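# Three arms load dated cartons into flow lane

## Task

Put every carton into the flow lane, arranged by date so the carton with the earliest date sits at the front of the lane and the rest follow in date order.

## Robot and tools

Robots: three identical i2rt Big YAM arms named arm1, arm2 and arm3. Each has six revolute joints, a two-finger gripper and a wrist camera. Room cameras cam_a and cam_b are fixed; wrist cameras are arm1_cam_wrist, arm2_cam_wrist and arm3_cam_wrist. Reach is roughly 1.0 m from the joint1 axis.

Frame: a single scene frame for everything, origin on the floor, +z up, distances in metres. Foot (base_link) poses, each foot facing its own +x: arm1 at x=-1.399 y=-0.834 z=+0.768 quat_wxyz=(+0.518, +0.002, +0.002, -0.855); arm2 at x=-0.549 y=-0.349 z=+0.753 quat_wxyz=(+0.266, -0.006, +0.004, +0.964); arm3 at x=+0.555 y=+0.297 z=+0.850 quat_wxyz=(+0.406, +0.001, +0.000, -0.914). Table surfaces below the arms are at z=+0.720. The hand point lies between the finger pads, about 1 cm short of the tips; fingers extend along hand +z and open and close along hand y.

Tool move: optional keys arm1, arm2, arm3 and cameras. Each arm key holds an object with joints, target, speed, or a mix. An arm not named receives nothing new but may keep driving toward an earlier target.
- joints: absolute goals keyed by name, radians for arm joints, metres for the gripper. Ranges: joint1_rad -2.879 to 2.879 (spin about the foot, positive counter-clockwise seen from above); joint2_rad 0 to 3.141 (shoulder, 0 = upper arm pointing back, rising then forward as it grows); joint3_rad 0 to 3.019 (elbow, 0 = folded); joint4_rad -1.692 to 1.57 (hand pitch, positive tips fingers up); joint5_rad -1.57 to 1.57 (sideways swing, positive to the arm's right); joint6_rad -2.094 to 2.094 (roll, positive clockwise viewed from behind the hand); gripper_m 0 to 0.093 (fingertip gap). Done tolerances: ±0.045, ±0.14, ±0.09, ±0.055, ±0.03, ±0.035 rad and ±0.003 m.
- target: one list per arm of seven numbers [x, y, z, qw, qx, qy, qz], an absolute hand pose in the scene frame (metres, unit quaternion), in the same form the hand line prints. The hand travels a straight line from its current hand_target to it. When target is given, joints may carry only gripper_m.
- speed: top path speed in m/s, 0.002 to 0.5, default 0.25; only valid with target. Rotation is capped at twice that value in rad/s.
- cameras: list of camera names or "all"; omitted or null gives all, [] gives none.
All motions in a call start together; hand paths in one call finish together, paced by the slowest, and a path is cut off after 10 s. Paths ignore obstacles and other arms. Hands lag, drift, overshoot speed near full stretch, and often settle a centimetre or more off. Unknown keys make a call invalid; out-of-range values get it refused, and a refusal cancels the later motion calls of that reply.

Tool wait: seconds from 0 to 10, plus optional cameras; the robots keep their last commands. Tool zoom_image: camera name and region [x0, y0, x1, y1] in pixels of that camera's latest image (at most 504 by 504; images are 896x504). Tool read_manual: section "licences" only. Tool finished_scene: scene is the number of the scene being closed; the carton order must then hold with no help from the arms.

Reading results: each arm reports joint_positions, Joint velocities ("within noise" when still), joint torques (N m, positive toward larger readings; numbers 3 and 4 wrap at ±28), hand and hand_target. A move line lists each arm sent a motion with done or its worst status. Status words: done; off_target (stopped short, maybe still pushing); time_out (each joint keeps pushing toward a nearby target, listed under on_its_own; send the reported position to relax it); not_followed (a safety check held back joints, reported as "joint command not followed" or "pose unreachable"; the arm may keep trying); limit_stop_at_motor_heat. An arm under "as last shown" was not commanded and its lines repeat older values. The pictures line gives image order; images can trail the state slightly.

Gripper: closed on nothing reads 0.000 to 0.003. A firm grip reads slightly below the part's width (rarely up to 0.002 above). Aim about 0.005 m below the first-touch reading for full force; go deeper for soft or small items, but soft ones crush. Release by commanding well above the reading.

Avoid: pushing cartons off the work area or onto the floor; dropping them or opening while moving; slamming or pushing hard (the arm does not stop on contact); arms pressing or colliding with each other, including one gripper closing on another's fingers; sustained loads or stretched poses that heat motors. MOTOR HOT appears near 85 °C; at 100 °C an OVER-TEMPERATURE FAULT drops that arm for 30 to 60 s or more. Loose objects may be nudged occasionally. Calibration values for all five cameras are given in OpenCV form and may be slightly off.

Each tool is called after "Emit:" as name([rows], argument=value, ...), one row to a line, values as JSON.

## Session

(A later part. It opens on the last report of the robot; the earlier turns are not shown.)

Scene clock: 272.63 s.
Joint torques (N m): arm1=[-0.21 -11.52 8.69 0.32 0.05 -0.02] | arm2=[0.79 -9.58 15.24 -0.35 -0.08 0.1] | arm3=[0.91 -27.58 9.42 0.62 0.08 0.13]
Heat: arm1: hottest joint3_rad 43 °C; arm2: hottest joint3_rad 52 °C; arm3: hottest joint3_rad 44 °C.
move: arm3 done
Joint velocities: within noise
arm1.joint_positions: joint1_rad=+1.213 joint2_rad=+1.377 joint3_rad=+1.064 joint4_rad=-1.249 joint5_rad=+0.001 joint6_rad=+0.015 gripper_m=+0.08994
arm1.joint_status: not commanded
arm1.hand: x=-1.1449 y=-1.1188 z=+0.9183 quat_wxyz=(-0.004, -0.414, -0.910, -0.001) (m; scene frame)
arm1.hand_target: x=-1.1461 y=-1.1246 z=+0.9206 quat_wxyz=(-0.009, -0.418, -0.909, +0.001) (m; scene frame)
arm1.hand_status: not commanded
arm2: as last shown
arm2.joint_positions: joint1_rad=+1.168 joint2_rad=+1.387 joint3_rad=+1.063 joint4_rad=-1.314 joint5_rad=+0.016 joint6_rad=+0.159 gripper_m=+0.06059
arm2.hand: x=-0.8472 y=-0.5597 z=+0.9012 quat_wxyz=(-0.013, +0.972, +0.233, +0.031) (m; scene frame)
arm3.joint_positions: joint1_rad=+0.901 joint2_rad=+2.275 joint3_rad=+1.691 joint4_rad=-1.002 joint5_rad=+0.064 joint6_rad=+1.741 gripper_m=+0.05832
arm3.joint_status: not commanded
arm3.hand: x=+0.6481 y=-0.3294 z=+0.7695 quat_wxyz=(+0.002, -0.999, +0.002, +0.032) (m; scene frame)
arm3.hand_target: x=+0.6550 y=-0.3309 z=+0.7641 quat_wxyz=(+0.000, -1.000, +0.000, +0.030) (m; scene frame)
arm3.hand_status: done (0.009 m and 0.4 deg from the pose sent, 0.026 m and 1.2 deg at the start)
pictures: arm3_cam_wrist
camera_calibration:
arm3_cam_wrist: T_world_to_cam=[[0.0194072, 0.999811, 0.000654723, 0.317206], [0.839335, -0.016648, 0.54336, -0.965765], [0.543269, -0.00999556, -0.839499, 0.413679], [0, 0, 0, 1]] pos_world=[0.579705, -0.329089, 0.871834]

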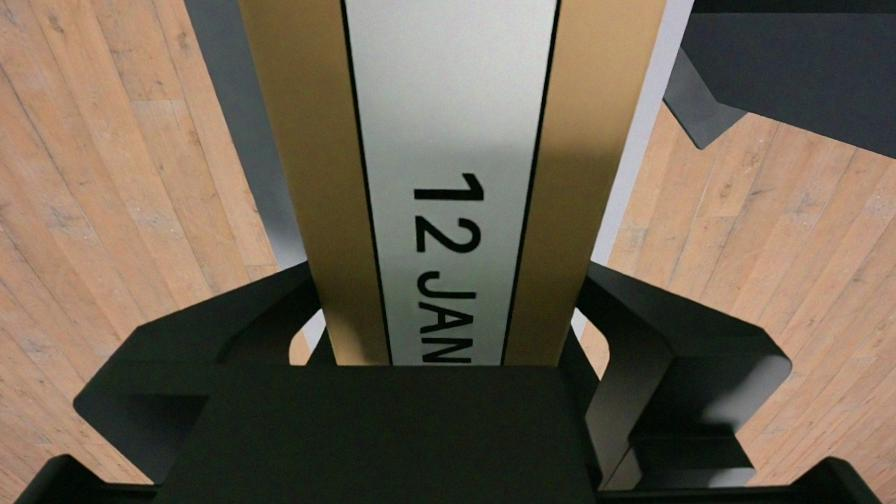

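Emit:
move(arm3={"target": [0.655, -0.333, 0.752, 0, 0.9995, 0, -0.0305], "speed": 0.05}, cameras=[])

Emit:
move(arm2={"joints": {"joint1_rad": -2.029, "joint6_rad": 0}}, arm3={"joints": {"gripper_m": 0.07}}, cameras=["arm3_cam_wrist"])

Emit:
move(arm2={"target": [0, 0.006, 0.9, -0.0251, 0.2831, -0.9588, -0.0074], "speed": 0.2}, arm3={"target": [0.655, -0.333, 0.9, 0, 1, 0, 0], "speed": 0.2}, cameras=["arm3_cam_wrist"])

Emit:
move(arm2={"target": [0.002, 0.004, 0.79, -0.0109, 0.2832, -0.959, -0.0032], "speed": 0.12}, cameras=["cam_b"])

Emit:
move(arm2={"target": [0.002, 0.004, 0.771, -0.0109, 0.2832, -0.959, -0.0032], "speed": 0.04}, arm3={"joints": {"joint1_rad": 0.3, "joint2_rad": 1.504, "joint3_rad": 1.063, "joint4_rad": -1.144, "joint5_rad": 0, "joint6_rad": 0.56, "gripper_m": 0.09}}, cameras=[])

Emit:
move(arm2={"joints": {"gripper_m": 0.09}}, cameras=[])

Emit:
move(arm2={"target": [0, 0.006, 0.9, -0.0251, 0.2831, -0.9588, -0.0074], "speed": 0.2}, cameras=[])

Emit:
move(arm2={"target": [-0.21, -0.13, 0.95, 0, 0.2832, -0.959, 0], "speed": 0.25}, arm3={"joints": {"joint1_rad": -0.37, "joint6_rad": -0.11}}, cameras=[])

Emit:
move(arm2={"joints": {"joint1_rad": -1.2}}, arm3={"target": [-0.0295, 0.0107, 0.86, 0, 0.959, 0.2832, 0], "speed": 0.2}, cameras=["arm3_cam_wrist", "cam_b"])

Scene clock: 281.93 s.
Joint torques (N m): arm1=[-0.21 -11.52 8.68 0.34 0.04 -0.03] | arm2=[0.79 -9.52 15.24 -0.35 -0.08 0.09] | arm3=[0.91 -26.11 9.78 0.94 0.1 0.03]
Heat: arm1: hottest joint3_rad 43 °C; arm2: hottest joint3_rad 55 °C; arm3: hottest joint3_rad 44 °C.
move: arm3 off_target
Joint velocities: within noise
arm1: as last shown
arm2.joint_positions: joint1_rad=+1.169 joint2_rad=+1.387 joint3_rad=+1.063 joint4_rad=-1.314 joint5_rad=+0.016 joint6_rad=+0.160 gripper_m=+0.06059
arm2.joint_status: not commanded
arm2.hand: x=-0.8472 y=-0.5598 z=+0.9012 quat_wxyz=(-0.013, +0.972, +0.233, +0.031) (m; scene frame)
arm2.hand_target: x=-0.8636 y=-0.5769 z=+0.9301 quat_wxyz=(+0.001, +0.973, +0.233, +0.000) (m; scene frame)
arm2.hand_status: not commanded
arm3.joint_positions: joint1_rad=+0.901 joint2_rad=+2.276 joint3_rad=+1.691 joint4_rad=-0.993 joint5_rad=+0.064 joint6_rad=+1.749 gripper_m=+0.05832
arm3.joint_status: not commanded
arm3.hand: x=+0.6485 y=-0.3314 z=+0.7688 quat_wxyz=(-0.002, -0.999, +0.006, +0.031) (m; scene frame)
arm3.hand_target: x=+0.6548 y=-0.3324 z=+0.7523 quat_wxyz=(+0.000, -1.000, +0.000, +0.030) (m; scene frame)
arm3.hand_status: off_target (0.018 m and 0.7 deg from the pose sent, 0.019 m and 0.4 deg at the start)
pictures: none
No camera images: "cameras" was empty.

Scene clock: 284.43 s.
Joint torques (N m): arm1=[-0.26 -11.52 8.68 0.32 0.05 -0.03] | arm2=[-0.38 -10.93 12.89 -0.31 -0.06 -0.12] | arm3=[0.97 -26.23 9.88 0.64 0.12 0.04]
Heat: arm1: hottest joint3_rad 43 °C; arm2: hottest joint3_rad 55 °C; arm3: hottest joint3_rad 44 °C.
move: arm2 done; arm3 done
Joint velocities: within noise
arm1: as last shown
arm2.joint_positions: joint1_rad=-2.026 joint2_rad=+1.399 joint3_rad=+1.094 joint4_rad=-1.314 joint5_rad=+0.015 joint6_rad=+0.011 gripper_m=+0.06062
arm2.joint_status: all done
arm2.hand: x=-0.2327 y=-0.1447 z=+0.9088 quat_wxyz=(+0.018, +0.279, -0.960, +0.021) (m; scene frame)
arm2.hand_target: x=-0.2223 y=-0.1388 z=+0.9309 quat_wxyz=(-0.005, +0.283, -0.959, +0.013) (m; scene frame)
arm2.hand_status: not commanded
arm3.joint_positions: joint1_rad=+0.901 joint2_rad=+2.276 joint3_rad=+1.691 joint4_rad=-0.985 joint5_rad=+0.063 joint6_rad=+1.749 gripper_m=+0.06993
arm3.joint_status: all done
arm3.hand: x=+0.6489 y=-0.3332 z=+0.7683 quat_wxyz=(-0.006, -1.000, +0.006, +0.030) (m; scene frame)
arm3.hand_target: x=+0.6548 y=-0.3325 z=+0.7524 quat_wxyz=(+0.000, -1.000, +0.000, +0.031) (m; scene frame)
arm3.hand_status: not commanded
pictures: arm3_cam_wrist
camera_calibration:
arm3_cam_wrist: T_world_to_cam=[[0.0270532, 0.999521, -0.0150306, 0.327925], [0.837382, -0.0144477, 0.546427, -0.966206], [0.545948, -0.0273689, -0.837372, 0.402975], [0, 0, 0, 1]] pos_world=[0.580209, -0.330698, 0.87033]

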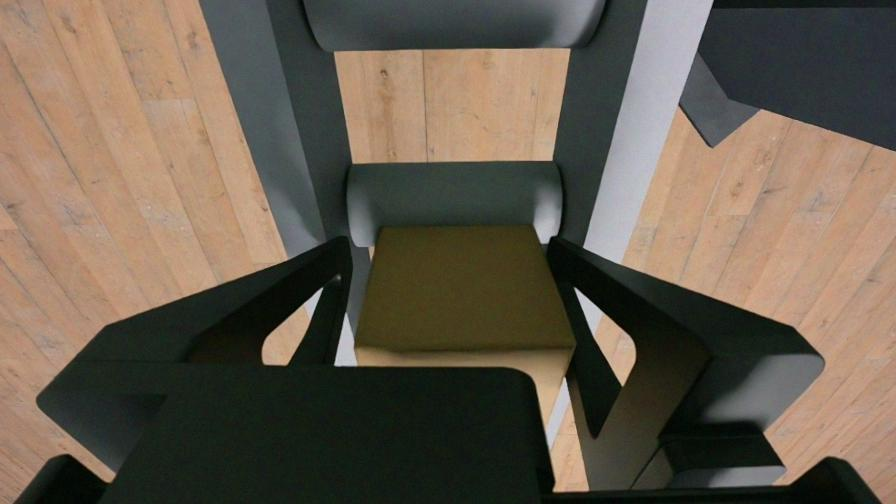

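Scene clock: 286.87 s.
Joint torques (N m): arm1=[-0.15 -11.52 8.69 0.32 0.05 -0.02] | arm2=[-0.73 -20.01 16.2 -0.24 -0.11 -0.12] | arm3=[-0.44 -27.4 13.57 -0.12 0.02 -0.02]
Heat: arm1: hottest joint3_rad 43 °C; arm2: hottest joint3_rad 56 °C; arm3: hottest joint3_rad 44 °C.
move: arm2 off_target; arm3 off_target
Joint velocities: within noise
arm1: as last shown
arm2.joint_positions: joint1_rad=-2.028 joint2_rad=+2.054 joint3_rad=+1.864 joint4_rad=-1.397 joint5_rad=-0.012 joint6_rad=+0.006 gripper_m=+0.06062
arm2.joint_status: not commanded
arm2.hand: x=-0.0227 y=-0.0045 z=+0.8703 quat_wxyz=(+0.007, +0.281, -0.960, +0.003) (m; scene frame)
arm2.hand_target: x=-0.0022 y=+0.0046 z=+0.9004 quat_wxyz=(-0.026, +0.283, -0.959, -0.007) (m; scene frame)
arm2.hand_status: off_target (0.039 m and 3.8 deg from the pose sent, 0.277 m and 5.9 deg at the start)
arm3.joint_positions: joint1_rad=+0.901 joint2_rad=+2.113 joint3_rad=+1.749 joint4_rad=-1.232 joint5_rad=+0.005 joint6_rad=+1.739 gripper_m=+0.06994
arm3.joint_status: not commanded
arm3.hand: x=+0.6567 y=-0.3204 z=+0.8886 quat_wxyz=(+0.012, -1.000, +0.001, +0.003) (m; scene frame)
arm3.hand_target: x=+0.6548 y=-0.3326 z=+0.9002 quat_wxyz=(+0.000, -1.000, +0.000, +0.000) (m; scene frame)
arm3.hand_status: off_target (0.017 m and 1.4 deg from the pose sent, 0.132 m and 3.6 deg at the start)
pictures: arm3_cam_wrist
camera_calibration:
arm3_cam_wrist: T_world_to_cam=[[0.0180231, 0.99961, 0.021327, 0.290322], [0.807238, -0.0271339, 0.589602, -1.06081], [0.58995, 0.00658946, -0.807413, 0.455119], [0, 0, 0, 1]] pos_world=[0.582594, -0.321991, 0.986731]

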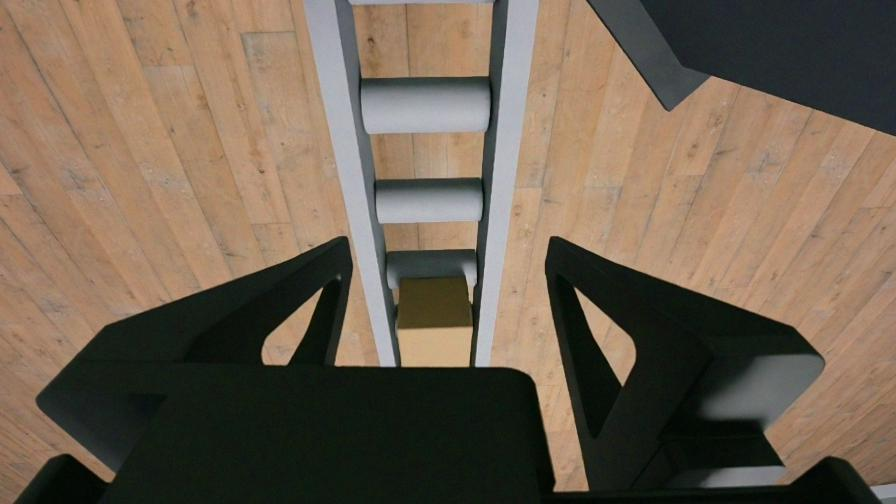

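Scene clock: 288.53 s.
Joint torques (N m): arm1=[-0.21 -11.52 8.68 0.35 0.05 -0.02] | arm2=[-0.67 -22.24 9.26 0.64 -0.08 -0.1] | arm3=[-0.44 -27.69 13.59 -0.13 0.02 -0.01]
Heat: arm1: hottest joint3_rad 43 °C; arm2: hottest joint3_rad 56 °C; arm3: hottest joint3_rad 44 °C.
move: arm2 done
Joint velocities: within noise
arm1, arm3: as last shown
arm2.joint_positions: joint1_rad=-2.030 joint2_rad=+2.165 joint3_rad=+1.825 joint4_rad=-1.219 joint5_rad=-0.013 joint6_rad=+0.003 gripper_m=+0.06062
arm2.joint_status: not commanded
arm2.hand: x=-0.0008 y=+0.0068 z=+0.7874 quat_wxyz=(-0.007, +0.281, -0.960, -0.001) (m; scene frame)
arm2.hand_target: x=+0.0020 y=+0.0040 z=+0.7899 quat_wxyz=(-0.011, +0.283, -0.959, -0.003) (m; scene frame)
arm2.hand_status: done (0.005 m and 0.6 deg from the pose sent, 0.084 m and 2.1 deg at the start)
pictures: cam_b

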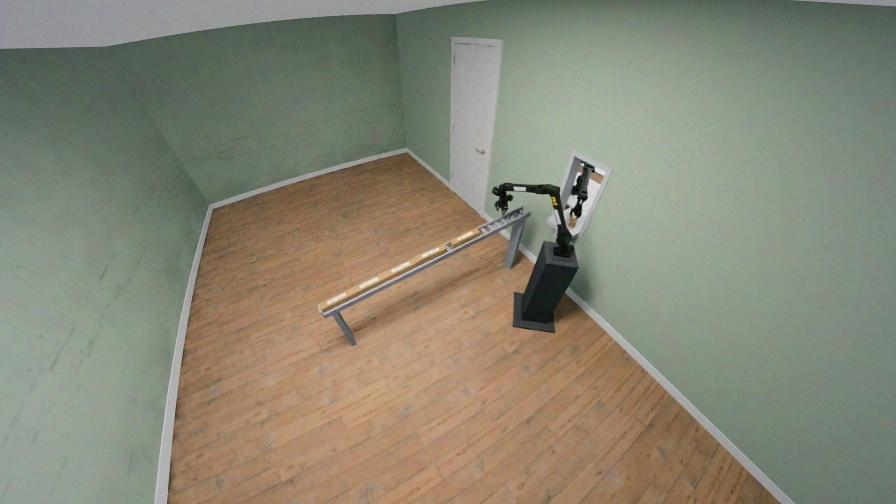

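Scene clock: 290.17 s.
Joint torques (N m): arm1=[-0.26 -11.52 8.66 0.31 0.05 -0.02] | arm2=[-0.62 -20.19 7.94 1.52 -0.11 -0.11] | arm3=[0.38 -15.03 10.19 0.47 0.01 -0.03]
Heat: arm1: hottest joint3_rad 43 °C; arm2: hottest joint3_rad 55 °C; arm3: hottest joint3_rad 44 °C.
move: arm2 off_target; arm3 done
Joint velocities: within noise
arm1: as last shown
arm2.joint_positions: joint1_rad=-2.030 joint2_rad=+2.165 joint3_rad=+1.820 joint4_rad=-1.201 joint5_rad=-0.013 joint6_rad=+0.003 gripper_m=+0.06062
arm2.joint_status: not commanded
arm2.hand: x=+0.0012 y=+0.0081 z=+0.7857 quat_wxyz=(-0.013, +0.281, -0.960, -0.003) (m; scene frame)
arm2.hand_target: x=+0.0018 y=+0.0039 z=+0.7712 quat_wxyz=(-0.011, +0.283, -0.959, -0.003) (m; scene frame)
arm2.hand_status: off_target (0.015 m and 0.4 deg from the pose sent, 0.017 m and 0.5 deg at the start)
arm3.joint_positions: joint1_rad=+0.298 joint2_rad=+1.493 joint3_rad=+1.060 joint4_rad=-1.147 joint5_rad=+0.002 joint6_rad=+0.569 gripper_m=+0.08991
arm3.joint_status: all done
arm3.hand: x=+0.3826 y=-0.0689 z=+0.9569 quat_wxyz=(+0.004, -0.960, -0.279, -0.003) (m; scene frame)
arm3.hand_target: x=+0.3829 y=-0.0708 z=+0.9537 quat_wxyz=(+0.005, -0.959, -0.284, -0.006) (m; scene frame)
arm3.hand_status: not commanded
pictures: none
No camera images: "cameras" was empty.

Scene clock: 290.80 s.
Joint torques (N m): arm1=[-0.26 -11.63 8.66 0.32 0.05 -0.02] | arm2=[-0.62 -20.25 8.05 0.84 -0.1 -0.12] | arm3=[0.21 -15.03 10.19 0.49 0.02 -0.02]
Heat: arm1: hottest joint3_rad 43 °C; arm2: hottest joint3_rad 55 °C; arm3: hottest joint3_rad 44 °C.
move: arm2 done
Joint velocities: within noise
arm1, arm3: as last shown
arm2.joint_positions: joint1_rad=-2.030 joint2_rad=+2.165 joint3_rad=+1.820 joint4_rad=-1.185 joint5_rad=-0.013 joint6_rad=+0.003 gripper_m=+0.08987
arm2.joint_status: all done
arm2.hand: x=+0.0045 y=+0.0103 z=+0.7858 quat_wxyz=(-0.021, +0.281, -0.959, -0.005) (m; scene frame)
arm2.hand_target: x=+0.0018 y=+0.0038 z=+0.7712 quat_wxyz=(-0.011, +0.283, -0.959, -0.003) (m; scene frame)
arm2.hand_status: not commanded
pictures: none
No camera images: "cameras" was empty.

Scene clock: 292.27 s.
Joint torques (N m): arm1=[-0.26 -11.52 8.68 0.31 0.05 -0.02] | arm2=[-0.5 -19.02 14.49 -0.06 -0.1 -0.1] | arm3=[0.09 -14.74 10.21 0.47 0 -0.03]
Heat: arm1: hottest joint3_rad 43 °C; arm2: hottest joint3_rad 56 °C; arm3: hottest joint3_rad 44 °C.
move: arm2 off_target
Joint velocities: within noise
arm1, arm3: as last shown
arm2.joint_positions: joint1_rad=-2.030 joint2_rad=+2.045 joint3_rad=+1.899 joint4_rad=-1.403 joint5_rad=-0.013 joint6_rad=+0.003 gripper_m=+0.08995
arm2.joint_status: not commanded
arm2.hand: x=-0.0143 y=-0.0001 z=+0.8889 quat_wxyz=(-0.011, +0.281, -0.960, -0.002) (m; scene frame)
arm2.hand_target: x=-0.0006 y=+0.0055 z=+0.9000 quat_wxyz=(-0.026, +0.283, -0.959, -0.007) (m; scene frame)
arm2.hand_status: off_target (0.019 m and 1.7 deg from the pose sent, 0.114 m and 0.6 deg at the start)
pictures: none
No camera images: "cameras" was empty.

Scene clock: 294.17 s.
Joint torques (N m): arm1=[-0.21 -11.58 8.68 0.31 0.05 -0.03] | arm2=[-0.91 -9.82 8.4 -0.02 -0.1 -0.13] | arm3=[-0.5 -14.92 10.25 0.44 0 -0.04]
Heat: arm1: hottest joint3_rad 43 °C; arm2: hottest joint3_rad 55 °C; arm3: hottest joint3_rad 43 °C.
move: arm2 off_target; arm3 done
Joint velocities: within noise
arm1.joint_positions: joint1_rad=+1.213 joint2_rad=+1.377 joint3_rad=+1.064 joint4_rad=-1.249 joint5_rad=+0.001 joint6_rad=+0.015 gripper_m=+0.08994
arm1.joint_status: not commanded
arm1.hand: x=-1.1449 y=-1.1188 z=+0.9183 quat_wxyz=(-0.004, -0.414, -0.910, -0.001) (m; scene frame)
arm1.hand_target: x=-1.1461 y=-1.1246 z=+0.9206 quat_wxyz=(-0.009, -0.418, -0.909, +0.001) (m; scene frame)
arm1.hand_status: not commanded
arm2.joint_positions: joint1_rad=-2.030 joint2_rad=+1.408 joint3_rad=+1.239 joint4_rad=-1.372 joint5_rad=-0.013 joint6_rad=-0.001 gripper_m=+0.08995
arm2.joint_status: not commanded
arm2.hand: x=-0.2059 y=-0.1223 z=+0.9588 quat_wxyz=(-0.015, +0.283, -0.959, -0.004) (m; scene frame)
arm2.hand_target: x=-0.2101 y=-0.1299 z=+0.9502 quat_wxyz=(+0.000, +0.283, -0.959, +0.000) (m; scene frame)
arm2.hand_status: off_target (0.012 m and 1.8 deg from the pose sent, 0.243 m and 1.4 deg at the start)
arm3.joint_positions: joint1_rad=-0.363 joint2_rad=+1.493 joint3_rad=+1.060 joint4_rad=-1.147 joint5_rad=+0.001 joint6_rad=-0.101 gripper_m=+0.08992
arm3.joint_status: all done
arm3.hand: x=+0.1940 y=+0.1135 z=+0.9565 quat_wxyz=(+0.001, -0.959, -0.283, -0.006) (m; scene frame)
arm3.hand_target: x=+0.1913 y=+0.1151 z=+0.9534 quat_wxyz=(+0.001, -0.959, -0.284, -0.008) (m; scene frame)
arm3.hand_status: not commanded
pictures: none
No camera images: "cameras" was empty.

Scene clock: 296.47 s.
Joint torques (N m): arm1=[-0.26 -11.58 8.68 0.31 0.05 -0.02] | arm2=[0.32 -9.88 8.39 -0.02 -0.01 -0.11] | arm3=[-0.91 -25.52 13.9 0.03 0.03 -0.03]
Heat: arm1: hottest joint3_rad 43 °C; arm2: hottest joint3_rad 55 °C; arm3: hottest joint3_rad 44 °C.
move: arm2 done; arm3 off_target
Joint velocities: within noise
arm1: as last shown
arm2.joint_positions: joint1_rad=-1.206 joint2_rad=+1.408 joint3_rad=+1.239 joint4_rad=-1.372 joint5_rad=-0.016 joint6_rad=-0.002 gripper_m=+0.08996
arm2.joint_status: all done
arm2.hand: x=-0.4814 y=+0.0587 z=+0.9542 quat_wxyz=(-0.006, +0.644, -0.765, -0.008) (m; scene frame)
arm2.hand_target: x=-0.4849 y=+0.0514 z=+0.9455 quat_wxyz=(+0.006, +0.650, -0.760, +0.002) (m; scene frame)
arm2.hand_status: not commanded
arm3.joint_positions: joint1_rad=-0.368 joint2_rad=+2.153 joint3_rad=+1.758 joint4_rad=-1.172 joint5_rad=+0.001 joint6_rad=-0.108 gripper_m=+0.08992
arm3.joint_status: not commanded
arm3.hand: x=-0.0170 y=+0.0090 z=+0.8655 quat_wxyz=(+0.000, -0.959, -0.284, +0.001) (m; scene frame)
arm3.hand_target: x=-0.0292 y=+0.0110 z=+0.8602 quat_wxyz=(+0.000, -0.959, -0.283, +0.001) (m; scene frame)
arm3.hand_status: off_target (0.014 m and 0.2 deg from the pose sent, 0.264 m and 0.7 deg at the start)
pictures: arm3_cam_wrist, cam_b
camera_calibration:
arm3_cam_wrist: T_world_to_cam=[[-0.532084, 0.846688, -0.00242392, -0.0136427], [0.6802, 0.429159, 0.594265, -0.50484], [0.504198, 0.31455, -0.804265, 0.824913], [0, 0, 0, 1]] pos_world=[-0.0797864, -0.0312691, 0.963424]

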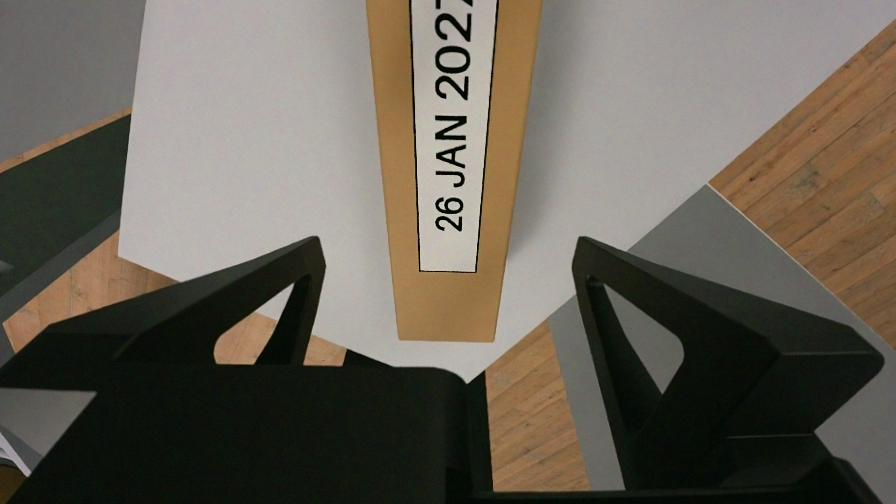

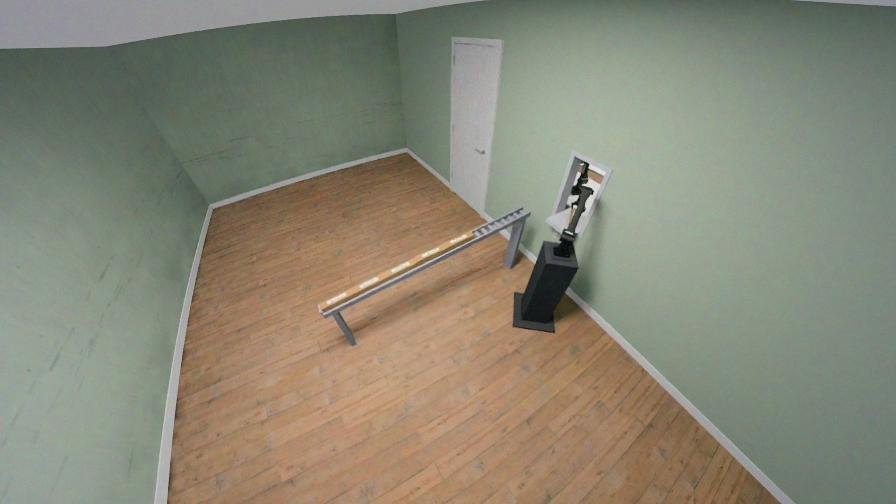

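Emit:
move(arm3={"target": [-0.0295, 0.0107, 0.762, 0, 0.959, 0.2832, 0], "speed": 0.12}, cameras=[])

Emit:
move(arm3={"joints": {"gripper_m": 0.052}}, cameras=[])

Emit:
move(arm3={"target": [-0.0283, 0.0125, 0.9, 0, 0.959, 0.2832, 0], "speed": 0.2}, cameras=[])

Emit:
move(arm3={"target": [0.19, 0.113, 0.96, 0, 0.959, 0.2832, 0], "speed": 0.3}, cameras=[])

Emit:
move(arm3={"joints": {"joint1_rad": 0.88, "joint6_rad": 1.716}}, cameras=[])

Emit:
move(arm3={"target": [0.655, -0.345, 0.83, 0, 0.9995, 0, -0.0305], "speed": 0.2}, cameras=[])

Emit:
move(arm3={"target": [0.655, -0.341, 0.79, 0, 0.9995, 0, -0.0305], "speed": 0.12}, cameras=["arm3_cam_wrist"])

Emit:
move(arm3={"target": [0.655, -0.332, 0.764, 0, 0.9995, 0, -0.0305], "speed": 0.06}, cameras=["arm3_cam_wrist"])

Scene clock: 304.47 s.
Joint torques (N m): arm1=[-0.26 -11.52 8.69 0.32 0.04 -0.03] | arm2=[0.26 -9.93 8.39 -0.01 -0.01 -0.11] | arm3=[-0.73 -27.05 10.03 0.77 0.02 -0.03]
Heat: arm1: hottest joint3_rad 43 °C; arm2: hottest joint3_rad 53 °C; arm3: hottest joint3_rad 45 °C.
move: arm3 off_target
Joint velocities: within noise
arm1, arm2: as last shown
arm3.joint_positions: joint1_rad=-0.368 joint2_rad=+2.283 joint3_rad=+1.739 joint4_rad=-1.013 joint5_rad=+0.001 joint6_rad=-0.108 gripper_m=+0.08992
arm3.joint_status: not commanded
arm3.hand: x=-0.0264 y=+0.0042 z=+0.7781 quat_wxyz=(-0.001, -0.959, -0.284, +0.006) (m; scene frame)
arm3.hand_target: x=-0.0290 y=+0.0109 z=+0.7621 quat_wxyz=(+0.000, -0.959, -0.283, +0.000) (m; scene frame)
arm3.hand_status: off_target (0.018 m and 0.7 deg from the pose sent, 0.104 m and 0.2 deg at the start)
pictures: none
No camera images: "cameras" was empty.

Scene clock: 305.10 s.
Joint torques (N m): arm1=[-0.21 -11.58 8.68 0.31 0.05 -0.02] | arm2=[0.26 -9.93 8.39 -0.01 -0.02 -0.11] | arm3=[-0.73 -26.87 9.98 0.76 0.08 -0.03]
Heat: arm1: hottest joint3_rad 43 °C; arm2: hottest joint3_rad 53 °C; arm3: hottest joint3_rad 44 °C.
move: arm3 off_target
Joint velocities: within noise
arm1, arm2: as last shown
arm3.joint_positions: joint1_rad=-0.368 joint2_rad=+2.283 joint3_rad=+1.739 joint4_rad=-1.013 joint5_rad=-0.001 joint6_rad=-0.109 gripper_m=+0.05839
arm3.joint_status: gripper_m off_target (ended at +0.05841, target +0.05200)
arm3.hand: x=-0.0262 y=+0.0039 z=+0.7781 quat_wxyz=(-0.002, -0.959, -0.285, +0.006) (m; scene frame)
arm3.hand_target: x=-0.0290 y=+0.0109 z=+0.7621 quat_wxyz=(+0.000, -0.959, -0.283, +0.000) (m; scene frame)
arm3.hand_status: not commanded
pictures: none
No camera images: "cameras" was empty.

Scene clock: 306.73 s.
Joint torques (N m): arm1=[-0.26 -11.58 8.68 0.34 0.04 -0.02] | arm2=[0.26 -9.93 8.39 -0.02 -0.02 -0.11] | arm3=[-1.03 -30.04 15.13 -0.08 0.1 -0.03]
Heat: arm1: hottest joint3_rad 43 °C; arm2: hottest joint3_rad 53 °C; arm3: hottest joint3_rad 44 °C.
move: arm3 off_target
Joint velocities: within noise
arm1, arm2: as last shown
arm3.joint_positions: joint1_rad=-0.369 joint2_rad=+2.156 joint3_rad=+1.774 joint4_rad=-1.250 joint5_rad=-0.001 joint6_rad=-0.110 gripper_m=+0.05839
arm3.joint_status: not commanded
arm3.hand: x=-0.0053 y=+0.0151 z=+0.8698 quat_wxyz=(+0.005, -0.958, -0.285, -0.031) (m; scene frame)
arm3.hand_target: x=-0.0267 y=+0.0132 z=+0.9005 quat_wxyz=(+0.000, -0.959, -0.283, +0.000) (m; scene frame)
arm3.hand_status: off_target (0.038 m and 3.6 deg from the pose sent, 0.122 m and 0.7 deg at the start)
pictures: none
No camera images: "cameras" was empty.

Scene clock: 308.30 s.
Joint torques (N m): arm1=[-0.26 -11.52 8.68 0.31 0.05 -0.03] | arm2=[0.38 -9.88 8.39 -0.02 -0.01 -0.11] | arm3=[0.44 -17.96 10.8 0.23 0.07 0.12]
Heat: arm1: hottest joint3_rad 43 °C; arm2: hottest joint3_rad 53 °C; arm3: hottest joint3_rad 44 °C.
move: arm3 off_target
Joint velocities: within noise
arm1, arm2: as last shown
arm3.joint_positions: joint1_rad=-0.369 joint2_rad=+1.513 joint3_rad=+1.057 joint4_rad=-1.143 joint5_rad=+0.000 joint6_rad=-0.110 gripper_m=+0.05839
arm3.joint_status: not commanded
arm3.hand: x=+0.1937 y=+0.1157 z=+0.9479 quat_wxyz=(+0.002, -0.958, -0.285, -0.015) (m; scene frame)
arm3.hand_target: x=+0.1901 y=+0.1130 z=+0.9600 quat_wxyz=(+0.000, -0.959, -0.283, +0.000) (m; scene frame)
arm3.hand_status: off_target (0.013 m and 1.7 deg from the pose sent, 0.236 m and 3.6 deg at the start)
pictures: none
No camera images: "cameras" was empty.

Scene clock: 310.13 s.
Joint torques (N m): arm1=[-0.26 -11.52 8.66 0.32 0.04 -0.02] | arm2=[0.26 -9.93 8.39 -0.01 -0.01 -0.11] | arm3=[0.85 -18.02 10.61 0.16 0.28 0.17]
Heat: arm1: hottest joint3_rad 43 °C; arm2: hottest joint3_rad 52 °C; arm3: hottest joint3_rad 44 °C.
move: arm3 done
Joint velocities: within noise
arm1, arm2: as last shown
arm3.joint_positions: joint1_rad=+0.875 joint2_rad=+1.513 joint3_rad=+1.057 joint4_rad=-1.143 joint5_rad=-0.003 joint6_rad=+1.706 gripper_m=+0.05838
arm3.joint_status: all done
arm3.hand: x=+0.6109 y=-0.1025 z=+0.9487 quat_wxyz=(+0.014, -1.000, -0.002, -0.001) (m; scene frame)
arm3.hand_target: x=+0.6129 y=-0.1066 z=+0.9608 quat_wxyz=(-0.001, -1.000, +0.000, -0.001) (m; scene frame)
arm3.hand_status: not commanded
pictures: none
No camera images: "cameras" was empty.

Scene clock: 312.53 s.
Joint torques (N m): arm1=[-0.26 -11.52 8.68 0.31 0.05 -0.02] | arm2=[0.32 -9.93 8.39 -0.02 -0.01 -0.11] | arm3=[1.03 -28.63 14.46 -0.31 0.33 0.17]
Heat: arm1: hottest joint3_rad 43 °C; arm2: hottest joint3_rad 52 °C; arm3: hottest joint3_rad 45 °C.
move: arm3 off_target
Joint velocities: within noise
arm1, arm2: as last shown
arm3.joint_positions: joint1_rad=+0.896 joint2_rad=+2.223 joint3_rad=+1.726 joint4_rad=-1.125 joint5_rad=+0.057 joint6_rad=+1.734 gripper_m=+0.05838
arm3.joint_status: not commanded
arm3.hand: x=+0.6456 y=-0.3248 z=+0.8129 quat_wxyz=(+0.021, -0.999, +0.000, +0.031) (m; scene frame)
arm3.hand_target: x=+0.6548 y=-0.3438 z=+0.8304 quat_wxyz=(+0.000, -1.000, +0.000, +0.030) (m; scene frame)
arm3.hand_status: off_target (0.028 m and 2.4 deg from the pose sent, 0.274 m and 3.9 deg at the start)
pictures: none
No camera images: "cameras" was empty.

Scene clock: 313.63 s.
Joint torques (N m): arm1=[-0.21 -11.52 8.69 0.32 0.05 -0.03] | arm2=[0.32 -9.88 8.39 -0.01 -0.01 -0.11] | arm3=[1.2 -29.33 10.91 0.54 0.34 0.15]
Heat: arm1: hottest joint3_rad 43 °C; arm2: hottest joint3_rad 52 °C; arm3: hottest joint3_rad 45 °C.
move: arm3 off_target
Joint velocities: within noise
arm1.joint_positions: joint1_rad=+1.213 joint2_rad=+1.377 joint3_rad=+1.064 joint4_rad=-1.249 joint5_rad=+0.001 joint6_rad=+0.015 gripper_m=+0.08994
arm1.joint_status: not commanded
arm1.hand: x=-1.1449 y=-1.1188 z=+0.9183 quat_wxyz=(-0.004, -0.414, -0.910, -0.001) (m; scene frame)
arm1.hand_target: x=-1.1461 y=-1.1246 z=+0.9206 quat_wxyz=(-0.009, -0.418, -0.909, +0.001) (m; scene frame)
arm1.hand_status: not commanded
arm2: as last shown
arm3.joint_positions: joint1_rad=+0.896 joint2_rad=+2.274 joint3_rad=+1.726 joint4_rad=-1.066 joint5_rad=+0.057 joint6_rad=+1.735 gripper_m=+0.05838
arm3.joint_status: not commanded
arm3.hand: x=+0.6468 y=-0.3299 z=+0.7815 quat_wxyz=(+0.017, -0.999, +0.000, +0.030) (m; scene frame)
arm3.hand_target: x=+0.6551 y=-0.3406 z=+0.7901 quat_wxyz=(+0.000, -1.000, +0.000, +0.030) (m; scene frame)
arm3.hand_status: off_target (0.016 m and 1.9 deg from the pose sent, 0.030 m and 2.4 deg at the start)
pictures: arm3_cam_wrist
camera_calibration:
arm3_cam_wrist: T_world_to_cam=[[0.017555, 0.999404, 0.0297342, 0.295975], [0.837894, -0.0309315, 0.544956, -0.976122], [0.545551, 0.0153474, -0.837937, 0.43], [0, 0, 0, 1]] pos_world=[0.578103, -0.33259, 0.883456]

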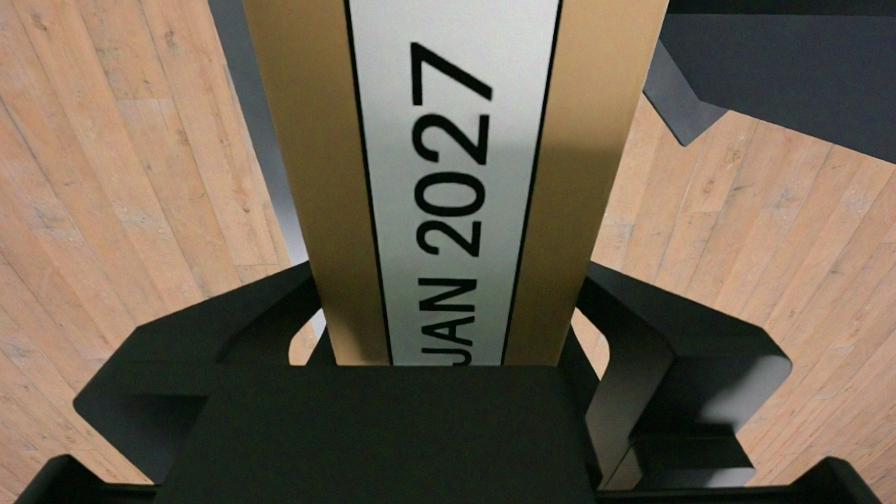

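Scene clock: 314.67 s.
Joint torques (N m): arm1=[-0.26 -11.52 8.68 0.32 0.04 -0.02] | arm2=[0.38 -9.88 8.38 -0.02 -0.01 -0.11] | arm3=[0.91 -27.63 9.24 0.68 0.1 0.13]
Heat: arm1: hottest joint3_rad 43 °C; arm2: hottest joint3_rad 52 °C; arm3: hottest joint3_rad 45 °C.
move: arm3 done
Joint velocities: within noise
arm1: as last shown
arm2.joint_positions: joint1_rad=-1.206 joint2_rad=+1.408 joint3_rad=+1.239 joint4_rad=-1.372 joint5_rad=-0.016 joint6_rad=-0.002 gripper_m=+0.08996
arm2.joint_status: not commanded
arm2.hand: x=-0.4814 y=+0.0587 z=+0.9542 quat_wxyz=(-0.006, +0.644, -0.765, -0.008) (m; scene frame)
arm2.hand_target: x=-0.4849 y=+0.0514 z=+0.9455 quat_wxyz=(+0.006, +0.650, -0.760, +0.002) (m; scene frame)
arm2.hand_status: not commanded
arm3.joint_positions: joint1_rad=+0.900 joint2_rad=+2.275 joint3_rad=+1.697 joint4_rad=-1.004 joint5_rad=+0.064 joint6_rad=+1.741 gripper_m=+0.05838
arm3.joint_status: not commanded
arm3.hand: x=+0.6481 y=-0.3317 z=+0.7710 quat_wxyz=(+0.000, -1.000, +0.002, +0.031) (m; scene frame)
arm3.hand_target: x=+0.6550 y=-0.3319 z=+0.7642 quat_wxyz=(+0.000, -1.000, +0.000, +0.030) (m; scene frame)
arm3.hand_status: done (0.010 m and 0.3 deg from the pose sent, 0.020 m and 1.9 deg at the start)
pictures: arm3_cam_wrist
camera_calibration:
arm3_cam_wrist: T_world_to_cam=[[0.0197342, 0.999801, -0.00302387, 0.322026], [0.838818, -0.0149107, 0.544208, -0.966337], [0.544054, -0.013276, -0.838945, 0.412865], [0, 0, 0, 1]] pos_world=[0.579605, -0.330889, 0.873233]

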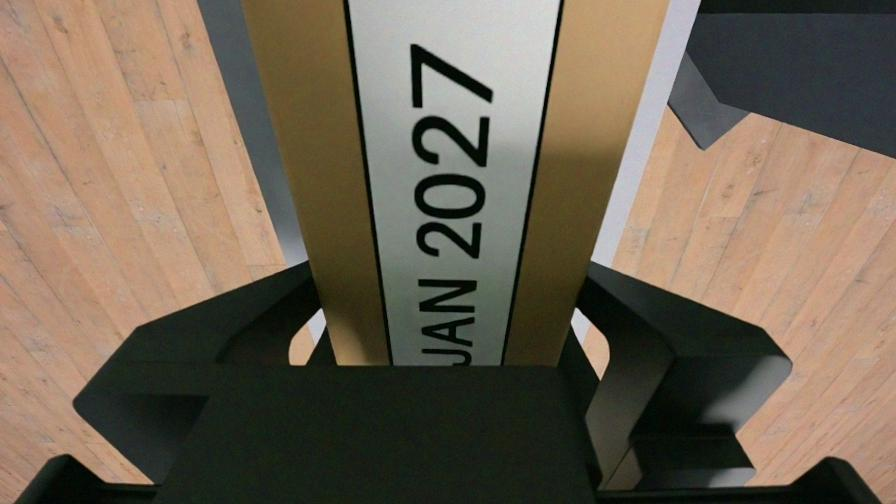

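Good. Finish: settle, release, wait, lift, verify.

Emit:
move(arm3={"target": [0.655, -0.333, 0.752, 0, 0.9995, 0, -0.0305], "speed": 0.05}, cameras=[])

Emit:
move(arm3={"joints": {"gripper_m": 0.07}}, cameras=[])

Emit:
wait(seconds=2, cameras=["arm3_cam_wrist"])

Emit:
move(arm3={"target": [0.655, -0.333, 0.9, 0, 1, 0, 0], "speed": 0.2}, cameras=["arm3_cam_wrist", "cam_b"])

Emit:
zoom_image(camera="cam_b", region=[310, 180, 560, 330])

Scene clock: 319.27 s.
Joint torques (N m): arm1=[-0.21 -11.52 8.68 0.32 0.04 -0.02] | arm2=[0.32 -9.88 8.4 -0.02 -0.01 -0.11] | arm3=[0.97 -26.34 9.24 0.87 -0.02 -0.02]
Heat: arm1: hottest joint3_rad 43 °C; arm2: hottest joint3_rad 51 °C; arm3: hottest joint3_rad 45 °C.
move: arm3 off_target
Joint velocities: within noise
arm1, arm2: as last shown
arm3.joint_positions: joint1_rad=+0.900 joint2_rad=+2.278 joint3_rad=+1.697 joint4_rad=-0.992 joint5_rad=+0.067 joint6_rad=+1.754 gripper_m=+0.05838
arm3.joint_status: not commanded
arm3.hand: x=+0.6479 y=-0.3341 z=+0.7691 quat_wxyz=(-0.005, -0.999, +0.009, +0.032) (m; scene frame)
arm3.hand_target: x=+0.6548 y=-0.3325 z=+0.7524 quat_wxyz=(+0.000, -1.000, +0.000, +0.030) (m; scene frame)
arm3.hand_status: off_target (0.019 m and 1.2 deg from the pose sent, 0.020 m and 0.3 deg at the start)
pictures: none
No camera images: "cameras" was empty.

Scene clock: 319.87 s.
Joint torques (N m): arm1=[-0.26 -11.52 8.66 0.31 0.05 -0.03] | arm2=[0.32 -9.93 8.38 -0.01 -0.01 -0.11] | arm3=[0.85 -26.34 9.48 0.72 0.1 -0.03]
Heat: arm1: hottest joint3_rad 43 °C; arm2: hottest joint3_rad 51 °C; arm3: hottest joint3_rad 45 °C.
move: arm3 done
Joint velocities: within noise
arm1, arm2: as last shown
arm3.joint_positions: joint1_rad=+0.900 joint2_rad=+2.279 joint3_rad=+1.695 joint4_rad=-0.987 joint5_rad=+0.064 joint6_rad=+1.754 gripper_m=+0.06988
arm3.joint_status: all done
arm3.hand: x=+0.6487 y=-0.3337 z=+0.7678 quat_wxyz=(-0.005, -0.999, +0.009, +0.030) (m; scene frame)
arm3.hand_target: x=+0.6549 y=-0.3326 z=+0.7524 quat_wxyz=(+0.000, -1.000, +0.000, +0.030) (m; scene frame)
arm3.hand_status: not commanded
pictures: none
No camera images: "cameras" was empty.

Scene clock: 321.87 s.
Joint torques (N m): arm1=[-0.21 -11.58 8.68 0.31 0.05 -0.03] | arm2=[0.32 -9.88 8.39 -0.02 -0.01 -0.11] | arm3=[0.91 -26.17 9.58 0.69 0.15 -0.02]
Heat: arm1: hottest joint3_rad 43 °C; arm2: hottest joint3_rad 51 °C; arm3: hottest joint3_rad 44 °C.
Joint velocities: within noise
arm1.joint_positions: joint1_rad=+1.213 joint2_rad=+1.377 joint3_rad=+1.064 joint4_rad=-1.249 joint5_rad=+0.001 joint6_rad=+0.015 gripper_m=+0.08994
arm1.joint_status: not commanded
arm1.hand: x=-1.1449 y=-1.1188 z=+0.9183 quat_wxyz=(-0.004, -0.414, -0.910, -0.001) (m; scene frame)
arm1.hand_target: x=-1.1461 y=-1.1246 z=+0.9206 quat_wxyz=(-0.009, -0.418, -0.909, +0.001) (m; scene frame)
arm1.hand_status: not commanded
arm2.joint_positions: joint1_rad=-1.206 joint2_rad=+1.408 joint3_rad=+1.239 joint4_rad=-1.372 joint5_rad=-0.016 joint6_rad=-0.002 gripper_m=+0.08996
arm2.joint_status: not commanded
arm2.hand: x=-0.4814 y=+0.0587 z=+0.9542 quat_wxyz=(-0.006, +0.644, -0.765, -0.008) (m; scene frame)
arm2.hand_target: x=-0.4849 y=+0.0514 z=+0.9455 quat_wxyz=(+0.006, +0.650, -0.760, +0.002) (m; scene frame)
arm2.hand_status: not commanded
arm3.joint_positions: joint1_rad=+0.901 joint2_rad=+2.279 joint3_rad=+1.695 joint4_rad=-0.987 joint5_rad=+0.063 joint6_rad=+1.754 gripper_m=+0.06993
arm3.joint_status: all done
arm3.hand: x=+0.6493 y=-0.3336 z=+0.7678 quat_wxyz=(-0.005, -1.000, +0.009, +0.030) (m; scene frame)
arm3.hand_target: x=+0.6549 y=-0.3326 z=+0.7525 quat_wxyz=(+0.000, -1.000, +0.000, +0.030) (m; scene frame)
arm3.hand_status: not commanded
wait: 2.00 s; at rest by 0.27 s
pictures: arm3_cam_wrist
camera_calibration:
arm3_cam_wrist: T_world_to_cam=[[0.0323223, 0.999382, -0.0138097, 0.323949], [0.837213, -0.0195254, 0.546529, -0.967806], [0.545921, -0.0292267, -0.837327, 0.401663], [0, 0, 0, 1]] pos_world=[0.580512, -0.330906, 0.869731]

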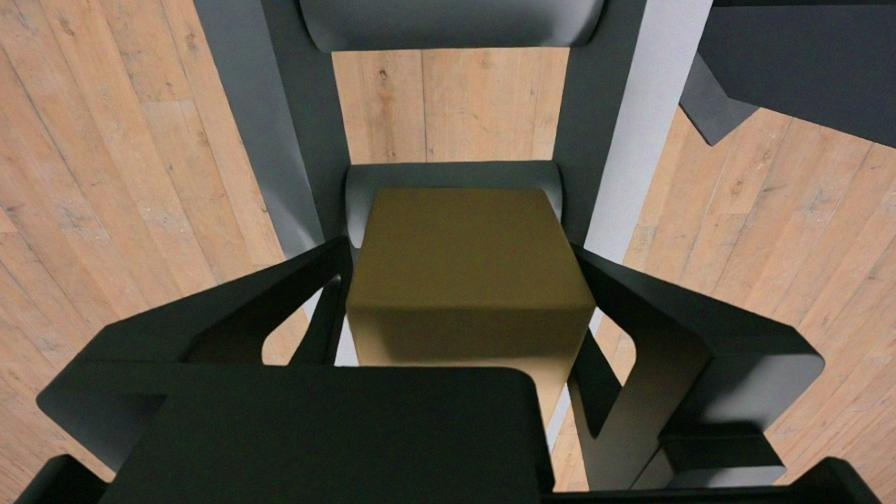

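Scene clock: 323.43 s.
Joint torques (N m): arm1=[-0.26 -11.58 8.66 0.32 0.05 -0.03] | arm2=[0.32 -9.88 8.38 -0.02 -0.02 -0.11] | arm3=[-0.56 -26.64 13.35 -0.1 0.02 -0.04]
Heat: arm1: hottest joint3_rad 43 °C; arm2: hottest joint3_rad 51 °C; arm3: hottest joint3_rad 44 °C.
move: arm3 off_target
Joint velocities: within noise
arm1, arm2: as last shown
arm3.joint_positions: joint1_rad=+0.901 joint2_rad=+2.102 joint3_rad=+1.754 joint4_rad=-1.232 joint5_rad=+0.005 joint6_rad=+1.739 gripper_m=+0.06994
arm3.joint_status: not commanded
arm3.hand: x=+0.6573 y=-0.3231 z=+0.8969 quat_wxyz=(+0.004, -1.000, +0.001, +0.002) (m; scene frame)
arm3.hand_target: x=+0.6549 y=-0.3327 z=+0.9000 quat_wxyz=(+0.000, -1.000, +0.000, +0.000) (m; scene frame)
arm3.hand_status: off_target (0.011 m and 0.5 deg from the pose sent, 0.132 m and 3.6 deg at the start)
pictures: arm3_cam_wrist, cam_b
camera_calibration:
arm3_cam_wrist: T_world_to_cam=[[0.0176526, 0.999829, 0.00551931, 0.307349], [0.805683, -0.0174933, 0.592089, -1.06445], [0.592084, -0.00600507, -0.805854, 0.454643], [0, 0, 0, 1]] pos_world=[0.582993, -0.323187, 0.994925]

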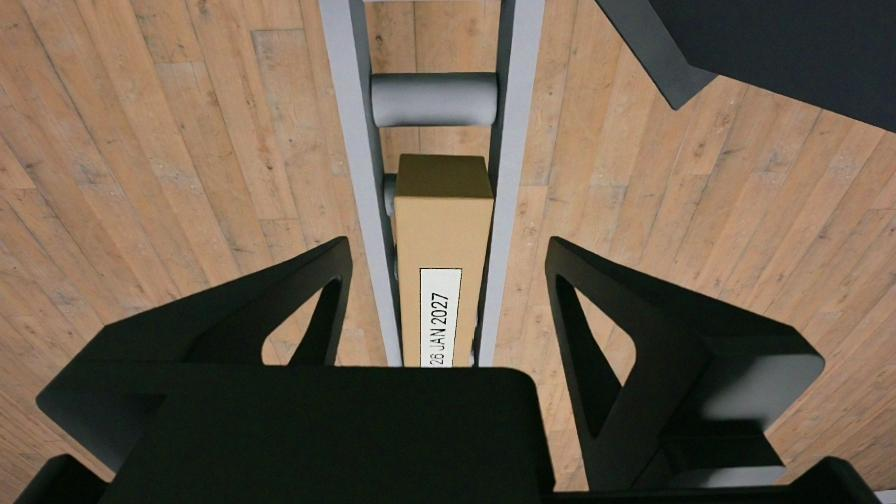

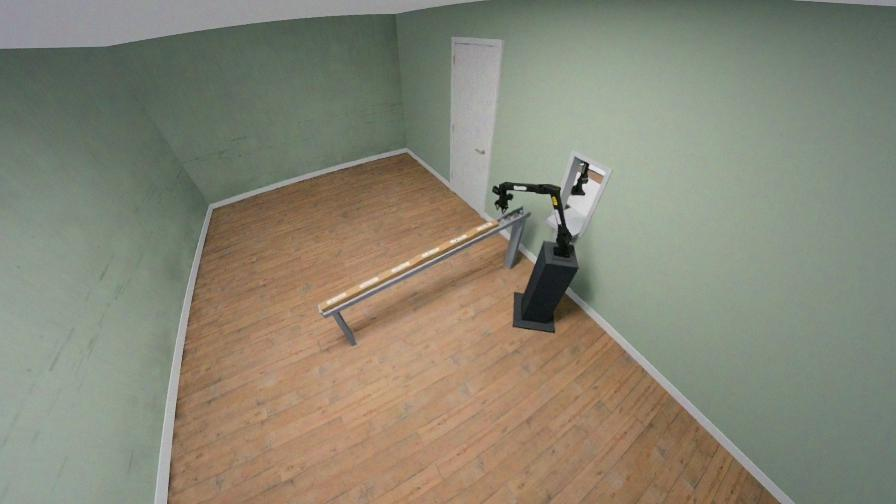

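Scaled by 2.016 from the camera's 896x504 image, which has a finer 1280x720 frame.

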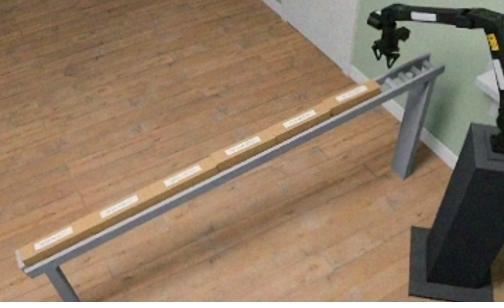

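Emit:
finished_scene(scene=2)

The scene is finished: the task was done.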